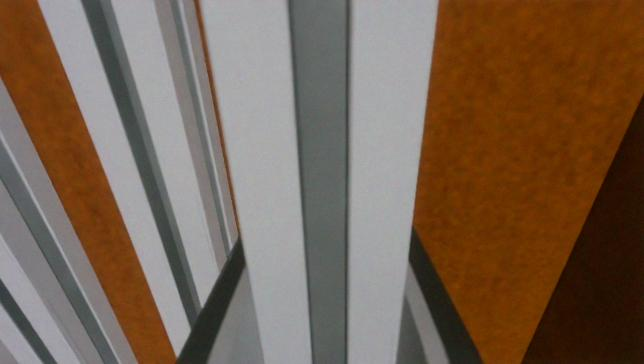

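move(
  target={"side":"right","x":0.43,"y":-0.1995,"z":0.325,"quat_wxyz":[0.99985,0.01745,0,0]},
  min_time_s=0.8,
  cameras=[],
)

move(
  target={"side":"right","x":0.43,"y":-0.1995,"z":0.305,"quat_wxyz":[0.99985,0.01745,0,0]},
  min_time_s=0.8,
  cameras=["right_wrist_camera"],
)

move(
  target={"side":"right","x":0.43,"y":-0.1995,"z":0.3003,"quat_wxyz":[0.99985,0.01745,0,0]},
  min_time_s=0.6,
  cameras=["head_camera","right_wrist_camera"],
)

Scene clock: 587.27 s.
Joint torques (N m): left_arm=[23.1 0.17 -0.81 7.38 -0.64 1.57 0.19] | right_arm=[-5.76 -2.29 0.42 -7.9 -0.07 -0.08 -0.29]
External joint torques (N m): left_arm=[1.69 -0.24 -0.95 -1 -0.63 0.26 0.15] | right_arm=[-2.41 -1.51 0.31 -2.33 -0.2 -0.03 -0.29]
Wrist force (N): left_arm=[3.0 0.4 -7.3] | right_arm=[-5.0 -5.0 -22.4]
Wrist torque (N m): left_arm=[-0.32 -0.05 0.12] | right_arm=[0.04 -0.47 -0.31]
Wrist force, peak (N): left_arm=[3.7 0.7 -7.8] | right_arm=[-6.2 -5.0 -22.7]
move: done
base_odometry: x=+0.463 y=-0.284 heading=-0.001
lidar_m: 0.27 0.29 0.39 4.08 2.16 1.55 1.48 1.52 2.07 4.57 0.40 0.28
base_status: not commanded
joint_positions: torso_squat_rad=+0.600 torso_shift_rad=+0.300 torso_pitch_rad=+1.050 torso_yaw_rad=+0.000 left_shoulder_pitch_rad=+0.020 left_shoulder_roll_rad=+0.015 left_shoulder_yaw_rad=+0.000 left_elbow_rad=-0.190 left_forearm_roll_rad=+0.000 left_wrist_pitch_rad=-0.042 left_hand_roll_rad=+0.019 left_gripper_m=+0.101 right_shoulder_pitch_rad=-0.896 right_shoulder_roll_rad=-0.105 right_shoulder_yaw_rad=-0.255 right_elbow_rad=-1.033 right_forearm_roll_rad=-0.017 right_wrist_pitch_rad=+0.843 right_hand_roll_rad=-0.001 right_gripper_m=+0.030 head_pan_rad=-0.500 head_tilt_rad=+0.000
joint_status: all done
wheel_motors_off: 0
motor_effort: left_wheel=+3(4) right_wheel=-4(6)
chest: x=+0.2112 y=+0.0003 z=+0.9863 quat_wxyz=(+0.865, +0.000, +0.501, +0.000) (m; base frame)
left_hand: x=-0.3345 y=+0.2319 z=+0.5722 quat_wxyz=(+0.914, +0.012, +0.406, +0.007) (m; base frame)
right_hand: x=+0.4293 y=-0.1994 z=+0.3256 quat_wxyz=(+1.000, +0.018, +0.000, +0.000) (m; base frame)
right_hand_status: reached (checked arc, planned for 0.8 s): 1 mm and 0.0 deg off.
pictures: none
No camera images: "cameras" was empty.

Scene clock: 588.40 s.
Joint torques (N m): left_arm=[22.42 0.26 -0.86 7.81 -0.37 1.44 0.21] | right_arm=[-5.83 -2.17 0.11 -6.85 0.1 -0.04 -0.4]
External joint torques (N m): left_arm=[1.01 -0.15 -1.01 -0.57 -0.36 0.13 0.17] | right_arm=[-1.67 -1.03 0.03 -2.15 -0.02 0.01 -0.4]
Wrist force (N): left_arm=[3.6 0.7 -7.4] | right_arm=[-4.7 -4.8 -22.4]
Wrist torque (N m): left_arm=[-0.36 0.00 0.11] | right_arm=[0.15 -0.45 -0.35]
Wrist force, peak (N): left_arm=[3.8 0.6 -7.9] | right_arm=[-6.7 -5.0 -23.2]
move: done
base_odometry: x=+0.463 y=-0.284 heading=-0.001
lidar_m: 0.27 0.28 0.40 4.08 2.14 1.55 1.47 1.51 2.08 4.57 0.39 0.28
base_status: not commanded
joint_positions: torso_squat_rad=+0.600 torso_shift_rad=+0.300 torso_pitch_rad=+1.050 torso_yaw_rad=+0.000 left_shoulder_pitch_rad=+0.020 left_shoulder_roll_rad=+0.015 left_shoulder_yaw_rad=+0.000 left_elbow_rad=-0.190 left_forearm_roll_rad=+0.000 left_wrist_pitch_rad=-0.042 left_hand_roll_rad=+0.019 left_gripper_m=+0.101 right_shoulder_pitch_rad=-0.985 right_shoulder_roll_rad=-0.134 right_shoulder_yaw_rad=-0.264 right_elbow_rad=-0.817 right_forearm_roll_rad=-0.027 right_wrist_pitch_rad=+0.719 right_hand_roll_rad=-0.004 right_gripper_m=+0.030 head_pan_rad=-0.500 head_tilt_rad=+0.000
joint_status: all done
wheel_motors_off: 0
motor_effort: left_wheel=+3(4) right_wheel=-4(5)
chest: x=+0.2112 y=+0.0003 z=+0.9863 quat_wxyz=(+0.865, +0.000, +0.501, +0.000) (m; base frame)
left_hand: x=-0.3345 y=+0.2319 z=+0.5722 quat_wxyz=(+0.914, +0.012, +0.406, +0.007) (m; base frame)
right_hand: x=+0.4296 y=-0.1994 z=+0.3051 quat_wxyz=(+1.000, +0.018, +0.000, +0.000) (m; base frame)
right_hand_status: reached (checked arc, planned for 0.8 s): 0 mm and 0.0 deg off.
pictures: right_wrist_camera
camera_calibration:
right_wrist_camera: T_world_to_cam=[[-0.999821, 0.0180865, -0.00559345, 0.436482], [0.0131666, 0.87661, 0.481022, 0.0526014], [0.0136033, 0.480862, -0.876691, 0.431587], [0, 0, 0, 1]] pos_world=[0.42984, -0.261539, 0.355507]

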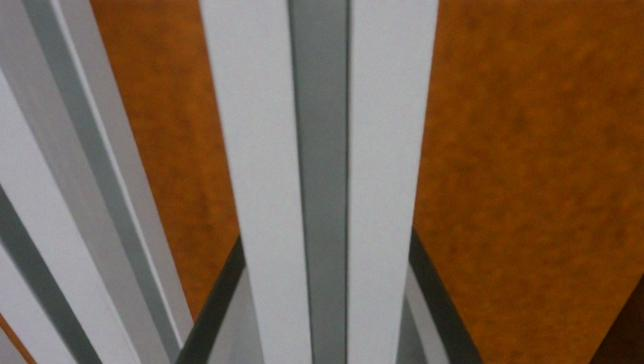

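Scene clock: 589.33 s.
Joint torques (N m): left_arm=[22.93 0.47 -0.81 7.49 -0.48 1.56 0.08] | right_arm=[-6.62 -3.53 -0.88 -4.53 0.18 -5.04 -0.27]
External joint torques (N m): left_arm=[1.54 0.07 -0.95 -0.89 -0.47 0.25 0.04] | right_arm=[-2.17 -2.28 -0.96 -0.08 0.06 -4.99 -0.27]
Wrist force (N): left_arm=[3.4 0.5 -7.6] | right_arm=[-18.1 -0.8 46.0]
Wrist torque (N m): left_arm=[-0.32 0.00 0.11] | right_arm=[-0.69 1.30 -0.56]
Wrist force, peak (N): left_arm=[3.4 0.8 -7.9] | right_arm=[-20.3 -1.8 52.2]
move: done
base_odometry: x=+0.463 y=-0.284 heading=-0.001
lidar_m: 0.26 0.29 0.40 4.09 2.14 1.55 1.47 1.54 2.07 4.57 0.39 0.29
base_status: not commanded
joint_positions: torso_squat_rad=+0.600 torso_shift_rad=+0.299 torso_pitch_rad=+1.049 torso_yaw_rad=+0.000 left_shoulder_pitch_rad=+0.020 left_shoulder_roll_rad=+0.015 left_shoulder_yaw_rad=+0.000 left_elbow_rad=-0.190 left_forearm_roll_rad=+0.000 left_wrist_pitch_rad=-0.042 left_hand_roll_rad=+0.019 left_gripper_m=+0.101 right_shoulder_pitch_rad=-1.012 right_shoulder_roll_rad=-0.143 right_shoulder_yaw_rad=-0.266 right_elbow_rad=-0.754 right_forearm_roll_rad=-0.030 right_wrist_pitch_rad=+0.684 right_hand_roll_rad=-0.004 right_gripper_m=+0.030 head_pan_rad=-0.500 head_tilt_rad=+0.000
joint_status: all done
wheel_motors_off: 0
motor_effort: left_wheel=+3(4) right_wheel=-2(7)
chest: x=+0.2106 y=+0.0004 z=+0.9868 quat_wxyz=(+0.866, +0.000, +0.501, +0.000) (m; base frame)
left_hand: x=-0.3345 y=+0.2318 z=+0.5718 quat_wxyz=(+0.914, +0.011, +0.405, +0.007) (m; base frame)
right_hand: x=+0.4297 y=-0.1993 z=+0.3011 quat_wxyz=(+1.000, +0.017, +0.000, +0.000) (m; base frame)
right_hand_status: reached (checked arc, planned for 0.6 s): 1 mm and 0.0 deg off.
pictures: head_camera, right_wrist_camera
camera_calibration:
head_camera: T_world_to_cam=[[-0.288577, -0.852062, 0.436708, -0.346243], [-0.836598, 0.00256995, -0.547811, 0.971984], [0.465647, -0.523435, -0.713575, 0.519211], [0, 0, 0, 1]] pos_world=[0.471473, -0.0257448, 1.05417]
right_wrist_camera: T_world_to_cam=[[-0.999818, 0.0181438, -0.0059072, 0.436683], [0.0130672, 0.876652, 0.480947, 0.0544687], [0.0139048, 0.480783, -0.87673, 0.427982], [0, 0, 0, 1]] pos_world=[0.429941, -0.261439, 0.351607]

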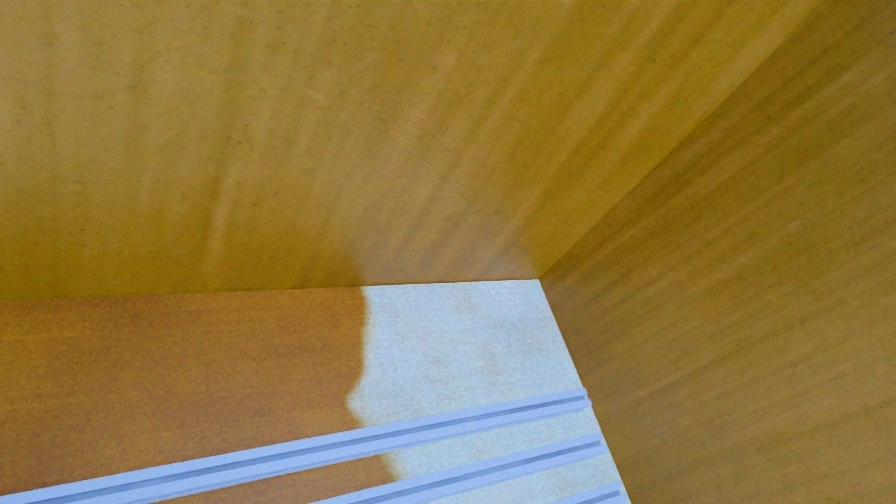

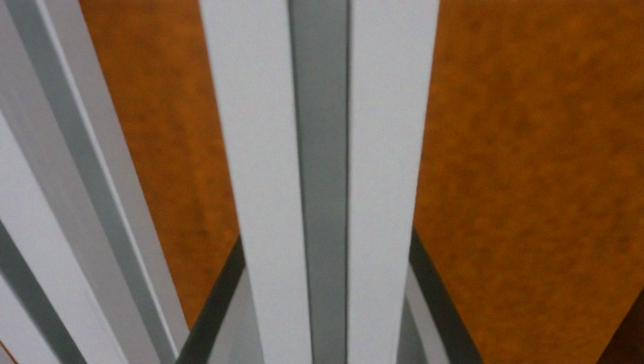

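move(
  joints={"right_gripper_m":0.05},
  cameras=[],
)

move(
  target={"side":"right","x":0.435,"y":-0.2,"z":0.37,"quat_wxyz":[0.99985,0.01745,0,0]},
  cameras=["right_wrist_camera"],
)

move(
  joints={"torso_squat_rad":0.6,"torso_shift_rad":0.15,"torso_pitch_rad":0.65,"head_pan_rad":0,"head_tilt_rad":0.6},
  cameras=["head_camera"],
)

move(
  target={"side":"right","x":0.54,"y":-0.22,"z":0.8,"quat_wxyz":[0.9239,0,-0.3827,0]},
  cameras=["head_camera"],
)

Scene clock: 595.53 s.
Joint torques (N m): left_arm=[22.67 -0.35 -1.04 7.58 -0.57 1.56 0.38] | right_arm=[2.73 0.15 -1 2.18 0.2 1.82 -0.2]
External joint torques (N m): left_arm=[1.28 -0.76 -1.18 -0.79 -0.56 0.25 0.34] | right_arm=[7.26 1.43 -1.08 6.67 0.09 1.89 -0.2]
Wrist force (N): left_arm=[3.2 0.5 -7.5] | right_arm=[5.3 -4.2 9.2]
Wrist torque (N m): left_arm=[-0.34 -0.04 0.14] | right_arm=[-0.06 -0.16 -0.28]
Wrist force, peak (N): left_arm=[3.4 0.0 -8.3] | right_arm=[-18.2 -0.6 45.7]
move: done
base_odometry: x=+0.463 y=-0.284 heading=-0.001
lidar_m: 0.27 0.28 0.40 4.08 2.15 1.56 1.48 1.51 2.07 4.56 0.39 0.28
base_status: not commanded
joint_positions: torso_squat_rad=+0.600 torso_shift_rad=+0.300 torso_pitch_rad=+1.049 torso_yaw_rad=+0.000 left_shoulder_pitch_rad=+0.020 left_shoulder_roll_rad=+0.015 left_shoulder_yaw_rad=+0.000 left_elbow_rad=-0.190 left_forearm_roll_rad=+0.000 left_wrist_pitch_rad=-0.042 left_hand_roll_rad=+0.019 left_gripper_m=+0.101 right_shoulder_pitch_rad=-1.015 right_shoulder_roll_rad=-0.144 right_shoulder_yaw_rad=-0.266 right_elbow_rad=-0.756 right_forearm_roll_rad=-0.030 right_wrist_pitch_rad=+0.683 right_hand_roll_rad=-0.004 right_gripper_m=+0.050 head_pan_rad=-0.500 head_tilt_rad=+0.000
joint_status: all done
wheel_motors_off: 0
motor_effort: left_wheel=+3(4) right_wheel=-3(5)
chest: x=+0.2107 y=+0.0004 z=+0.9867 quat_wxyz=(+0.866, +0.000, +0.501, +0.000) (m; base frame)
left_hand: x=-0.3345 y=+0.2318 z=+0.5718 quat_wxyz=(+0.914, +0.011, +0.406, +0.007) (m; base frame)
right_hand: x=+0.4328 y=-0.1993 z=+0.3017 quat_wxyz=(+1.000, +0.017, -0.003, +0.000) (m; base frame)
pictures: none
No camera images: "cameras" was empty.

Scene clock: 596.83 s.
Joint torques (N m): left_arm=[22.65 0.45 -1.36 7.73 -0.51 1.5 0.08] | right_arm=[-3.4 0.03 0.79 -7.7 0.59 -0.27 -0.06]
External joint torques (N m): left_arm=[1.24 0.05 -1.5 -0.66 -0.5 0.19 0.04] | right_arm=[-0.78 0.49 0.63 -0.88 0.43 -0.22 -0.06]
Wrist force (N): left_arm=[3.2 0.6 -7.5] | right_arm=[-4.8 -4.5 -12.8]
Wrist torque (N m): left_arm=[-0.36 -0.04 0.11] | right_arm=[0.09 -0.48 -0.30]
Wrist force, peak (N): left_arm=[3.3 0.2 -7.9] | right_arm=[-9.8 -4.6 -14.2]
move: done
base_odometry: x=+0.463 y=-0.284 heading=-0.001
lidar_m: 0.27 0.29 0.39 4.08 2.15 1.56 1.47 1.53 2.07 4.56 0.40 0.28
base_status: not commanded
joint_positions: torso_squat_rad=+0.600 torso_shift_rad=+0.300 torso_pitch_rad=+1.050 torso_yaw_rad=+0.000 left_shoulder_pitch_rad=+0.020 left_shoulder_roll_rad=+0.015 left_shoulder_yaw_rad=+0.000 left_elbow_rad=-0.190 left_forearm_roll_rad=+0.000 left_wrist_pitch_rad=-0.042 left_hand_roll_rad=+0.019 left_gripper_m=+0.101 right_shoulder_pitch_rad=-0.788 right_shoulder_roll_rad=-0.068 right_shoulder_yaw_rad=-0.240 right_elbow_rad=-1.349 right_forearm_roll_rad=-0.008 right_wrist_pitch_rad=+1.051 right_hand_roll_rad=+0.007 right_gripper_m=+0.050 head_pan_rad=-0.500 head_tilt_rad=+0.000
joint_status: all done
wheel_motors_off: 0
motor_effort: left_wheel=+3(6) right_wheel=-1(5)
chest: x=+0.2110 y=+0.0004 z=+0.9865 quat_wxyz=(+0.865, +0.000, +0.501, +0.000) (m; base frame)
left_hand: x=-0.3345 y=+0.2318 z=+0.5721 quat_wxyz=(+0.914, +0.011, +0.406, +0.007) (m; base frame)
right_hand: x=+0.4349 y=-0.2001 z=+0.3689 quat_wxyz=(+1.000, +0.017, +0.001, +0.000) (m; base frame)
right_hand_status: reached (checked arc, planned for 0.9 s): 1 mm and 0.1 deg off.
pictures: right_wrist_camera
camera_calibration:
right_wrist_camera: T_world_to_cam=[[-0.999818, 0.0184557, -0.00482059, 0.442022], [0.0138648, 0.876705, 0.480829, 0.0222099], [0.0131003, 0.480675, -0.876801, 0.488086], [0, 0, 0, 1]] pos_world=[0.435239, -0.26224, 0.419405]

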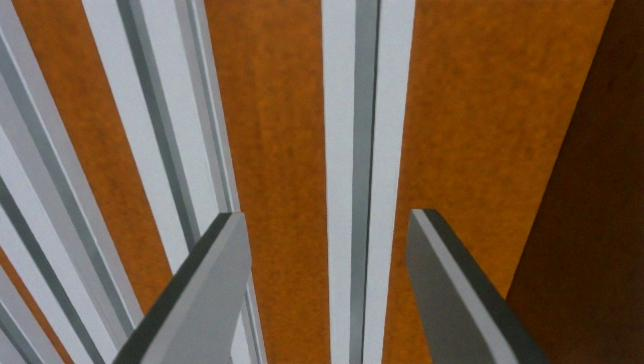

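Scene clock: 598.97 s.
Joint torques (N m): left_arm=[15.63 0.36 -0.82 5.35 -0.5 0.81 0.29] | right_arm=[-11.5 -1.99 1.25 -9.79 0.64 -0.75 -0.01]
External joint torques (N m): left_arm=[1.46 -0.16 -0.93 -0.18 -0.49 0.12 0.27] | right_arm=[0.38 0.85 0.92 -0.63 0.45 0.07 -0.04]
Wrist force (N): left_arm=[1.2 0.5 -8.8] | right_arm=[-7.1 -4.4 -12.6]
Wrist torque (N m): left_arm=[-0.30 -0.14 0.15] | right_arm=[0.03 -0.61 -0.35]
Wrist force, peak (N): left_arm=[1.5 0.6 -9.1] | right_arm=[-7.0 -4.4 -12.8]
move: done
base_odometry: x=+0.463 y=-0.284 heading=-0.001
lidar_m: 0.25 0.29 0.39 4.08 2.15 1.56 1.48 1.52 2.07 4.56 0.40 0.29
base_status: not commanded
joint_positions: torso_squat_rad=+0.600 torso_shift_rad=+0.150 torso_pitch_rad=+0.650 torso_yaw_rad=+0.000 left_shoulder_pitch_rad=+0.020 left_shoulder_roll_rad=+0.015 left_shoulder_yaw_rad=+0.000 left_elbow_rad=-0.190 left_forearm_roll_rad=+0.000 left_wrist_pitch_rad=-0.042 left_hand_roll_rad=+0.019 left_gripper_m=+0.101 right_shoulder_pitch_rad=-0.788 right_shoulder_roll_rad=-0.068 right_shoulder_yaw_rad=-0.240 right_elbow_rad=-1.350 right_forearm_roll_rad=-0.008 right_wrist_pitch_rad=+1.051 right_hand_roll_rad=+0.007 right_gripper_m=+0.050 head_pan_rad=+0.000 head_tilt_rad=+0.600
joint_status: all done
wheel_motors_off: 0
motor_effort: left_wheel=+4(4) right_wheel=-3(6)
chest: x=+0.0456 y=+0.0004 z=+1.0981 quat_wxyz=(+0.948, +0.000, +0.319, +0.000) (m; base frame)
left_hand: x=-0.2957 y=+0.2318 z=+0.5040 quat_wxyz=(+0.976, +0.010, +0.216, +0.009) (m; base frame)
right_hand: x=+0.4923 y=-0.2000 z=+0.6165 quat_wxyz=(+0.980, +0.017, -0.198, +0.003) (m; base frame)
pictures: head_camera
camera_calibration:
head_camera: T_world_to_cam=[[-0.0467248, -0.998208, 0.0373791, -0.0318237], [-0.931947, 0.0300923, -0.361343, 0.67793], [0.35957, -0.051719, -0.931684, 1.03404], [0, 0, 0, 1]] pos_world=[0.258499, 0.00131218, 1.20955]

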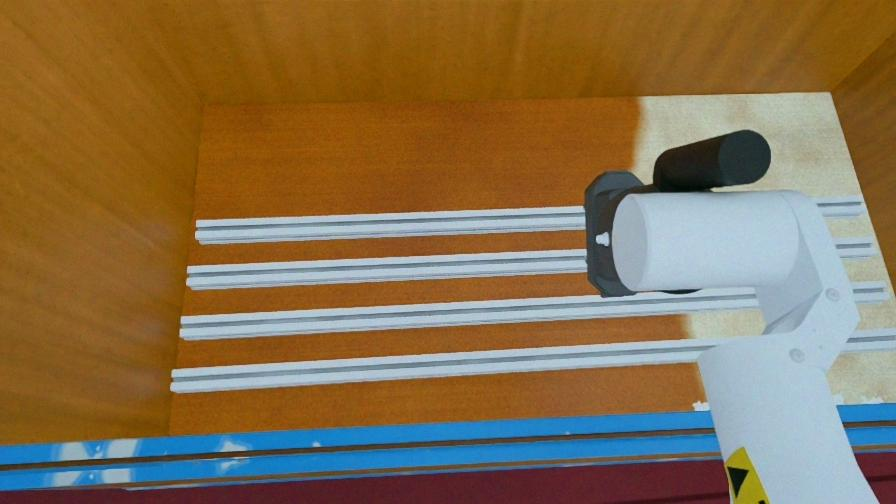

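Scene clock: 600.27 s.
Joint torques (N m): left_arm=[15.11 0.05 -1.37 4.81 -0.53 0.98 0.26] | right_arm=[-10.64 -2.12 0.3 -10.44 0.59 -1.56 0.15]
External joint torques (N m): left_arm=[0.94 -0.47 -1.49 -0.73 -0.52 0.28 0.23] | right_arm=[0.28 0.81 0.08 -0.63 0.39 -0.12 0.12]
Wrist force (N): left_arm=[1.8 0.3 -8.6] | right_arm=[-9.2 -4.2 -11.3]
Wrist torque (N m): left_arm=[-0.32 -0.08 0.16] | right_arm=[-0.01 -0.75 -0.36]
Wrist force, peak (N): left_arm=[1.9 0.8 -9.1] | right_arm=[-8.6 -4.5 -13.6]
move: done
base_odometry: x=+0.463 y=-0.284 heading=-0.001
lidar_m: 0.27 0.28 0.39 4.08 2.15 1.57 1.48 1.53 2.08 4.56 0.40 0.29
base_status: not commanded
joint_positions: torso_squat_rad=+0.600 torso_shift_rad=+0.150 torso_pitch_rad=+0.650 torso_yaw_rad=+0.000 left_shoulder_pitch_rad=+0.020 left_shoulder_roll_rad=+0.015 left_shoulder_yaw_rad=+0.000 left_elbow_rad=-0.190 left_forearm_roll_rad=+0.000 left_wrist_pitch_rad=-0.042 left_hand_roll_rad=+0.019 left_gripper_m=+0.101 right_shoulder_pitch_rad=-0.703 right_shoulder_roll_rad=-0.058 right_shoulder_yaw_rad=-0.238 right_elbow_rad=-1.971 right_forearm_roll_rad=+0.004 right_wrist_pitch_rad=+1.201 right_hand_roll_rad=+0.023 right_gripper_m=+0.050 head_pan_rad=+0.000 head_tilt_rad=+0.600
joint_status: all done
wheel_motors_off: 0
motor_effort: left_wheel=+5(5) right_wheel=-1(6)
chest: x=+0.0456 y=+0.0004 z=+1.0981 quat_wxyz=(+0.948, +0.000, +0.319, +0.000) (m; base frame)
left_hand: x=-0.2957 y=+0.2318 z=+0.5040 quat_wxyz=(+0.976, +0.010, +0.216, +0.009) (m; base frame)
right_hand: x=+0.5402 y=-0.2200 z=+0.7998 quat_wxyz=(+0.923, +0.000, -0.384, +0.000) (m; base frame)
right_hand_status: reached (checked arc, planned for 1.0 s): 0 mm and 0.2 deg off.
pictures: head_camera
camera_calibration:
head_camera: T_world_to_cam=[[-0.0467248, -0.998208, 0.0373791, -0.0318237], [-0.931947, 0.0300923, -0.361343, 0.67793], [0.35957, -0.051719, -0.931684, 1.03404], [0, 0, 0, 1]] pos_world=[0.258499, 0.00131218, 1.20955]

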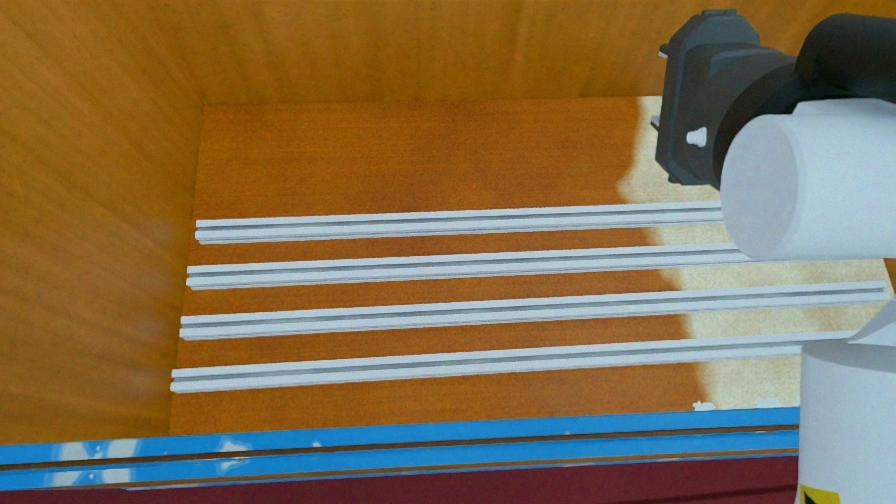

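move(
  base={"x_m_s":-0.3,"for_s":1.9},
  cameras=["head_camera"],
)

Scene clock: 605.67 s.
Joint torques (N m): left_arm=[14.15 0.23 -1.58 4.58 -0.46 0.86 0.25] | right_arm=[-10.75 -2.12 0.75 -10.49 0.49 -1.49 -0.01]
External joint torques (N m): left_arm=[-0.03 -0.29 -1.7 -0.96 -0.45 0.16 0.23] | right_arm=[0.17 0.81 0.52 -0.68 0.29 -0.04 -0.05]
Wrist force (N): left_arm=[1.4 0.3 -8.9] | right_arm=[-9.1 -4.0 -11.2]
Wrist torque (N m): left_arm=[-0.28 -0.13 0.13] | right_arm=[-0.03 -0.73 -0.34]
Wrist force, peak (N): left_arm=[1.3 0.6 -9.4] | right_arm=[-9.0 -4.3 -11.7]
move: done
base_odometry: x=-0.107 y=-0.283 heading=+0.000
lidar_m: 0.84 0.87 1.90 3.80 1.33 0.96 0.91 0.93 1.28 3.34 1.20 0.87
base_status: done (sent for 1.9 of 1.9 s)
joint_positions: torso_squat_rad=+0.600 torso_shift_rad=+0.150 torso_pitch_rad=+0.650 torso_yaw_rad=+0.000 left_shoulder_pitch_rad=+0.020 left_shoulder_roll_rad=+0.015 left_shoulder_yaw_rad=+0.000 left_elbow_rad=-0.190 left_forearm_roll_rad=+0.000 left_wrist_pitch_rad=-0.042 left_hand_roll_rad=+0.019 left_gripper_m=+0.101 right_shoulder_pitch_rad=-0.703 right_shoulder_roll_rad=-0.058 right_shoulder_yaw_rad=-0.238 right_elbow_rad=-1.971 right_forearm_roll_rad=+0.004 right_wrist_pitch_rad=+1.201 right_hand_roll_rad=+0.023 right_gripper_m=+0.050 head_pan_rad=+0.000 head_tilt_rad=+0.600
joint_status: not commanded
wheel_motors_off: 0
motor_effort: left_wheel=+10(36) right_wheel=-5(31)
chest: x=+0.0455 y=+0.0004 z=+1.0981 quat_wxyz=(+0.948, +0.000, +0.319, +0.000) (m; base frame)
left_hand: x=-0.2958 y=+0.2318 z=+0.5041 quat_wxyz=(+0.976, +0.010, +0.216, +0.009) (m; base frame)
right_hand: x=+0.5401 y=-0.2200 z=+0.7998 quat_wxyz=(+0.923, +0.000, -0.384, +0.000) (m; base frame)
pictures: head_camera
camera_calibration:
head_camera: T_world_to_cam=[[-0.0467266, -0.998208, 0.0373732, -0.0318208], [-0.931914, 0.0300913, -0.36143, 0.677933], [0.359658, -0.051717, -0.93165, 1.03401], [0, 0, 0, 1]] pos_world=[0.258399, 0.00131218, 1.20955]

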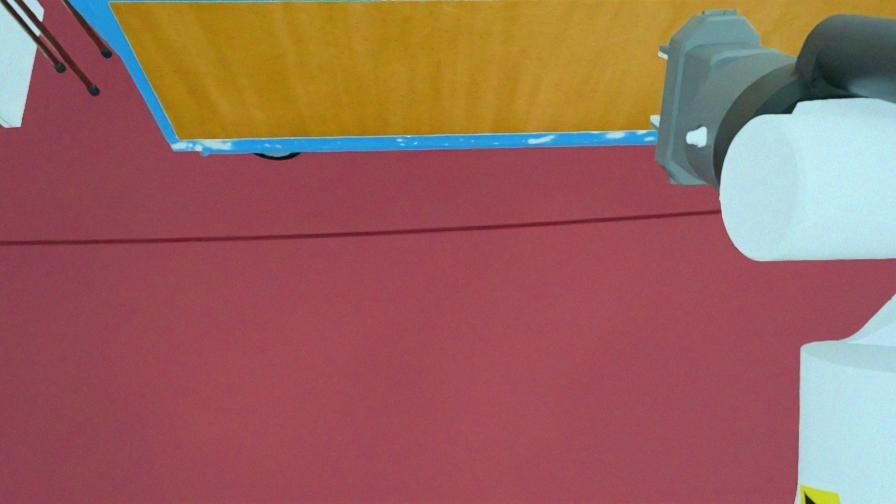

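finished_scene(
  scene=2,
)

The scene is finished: the task was done.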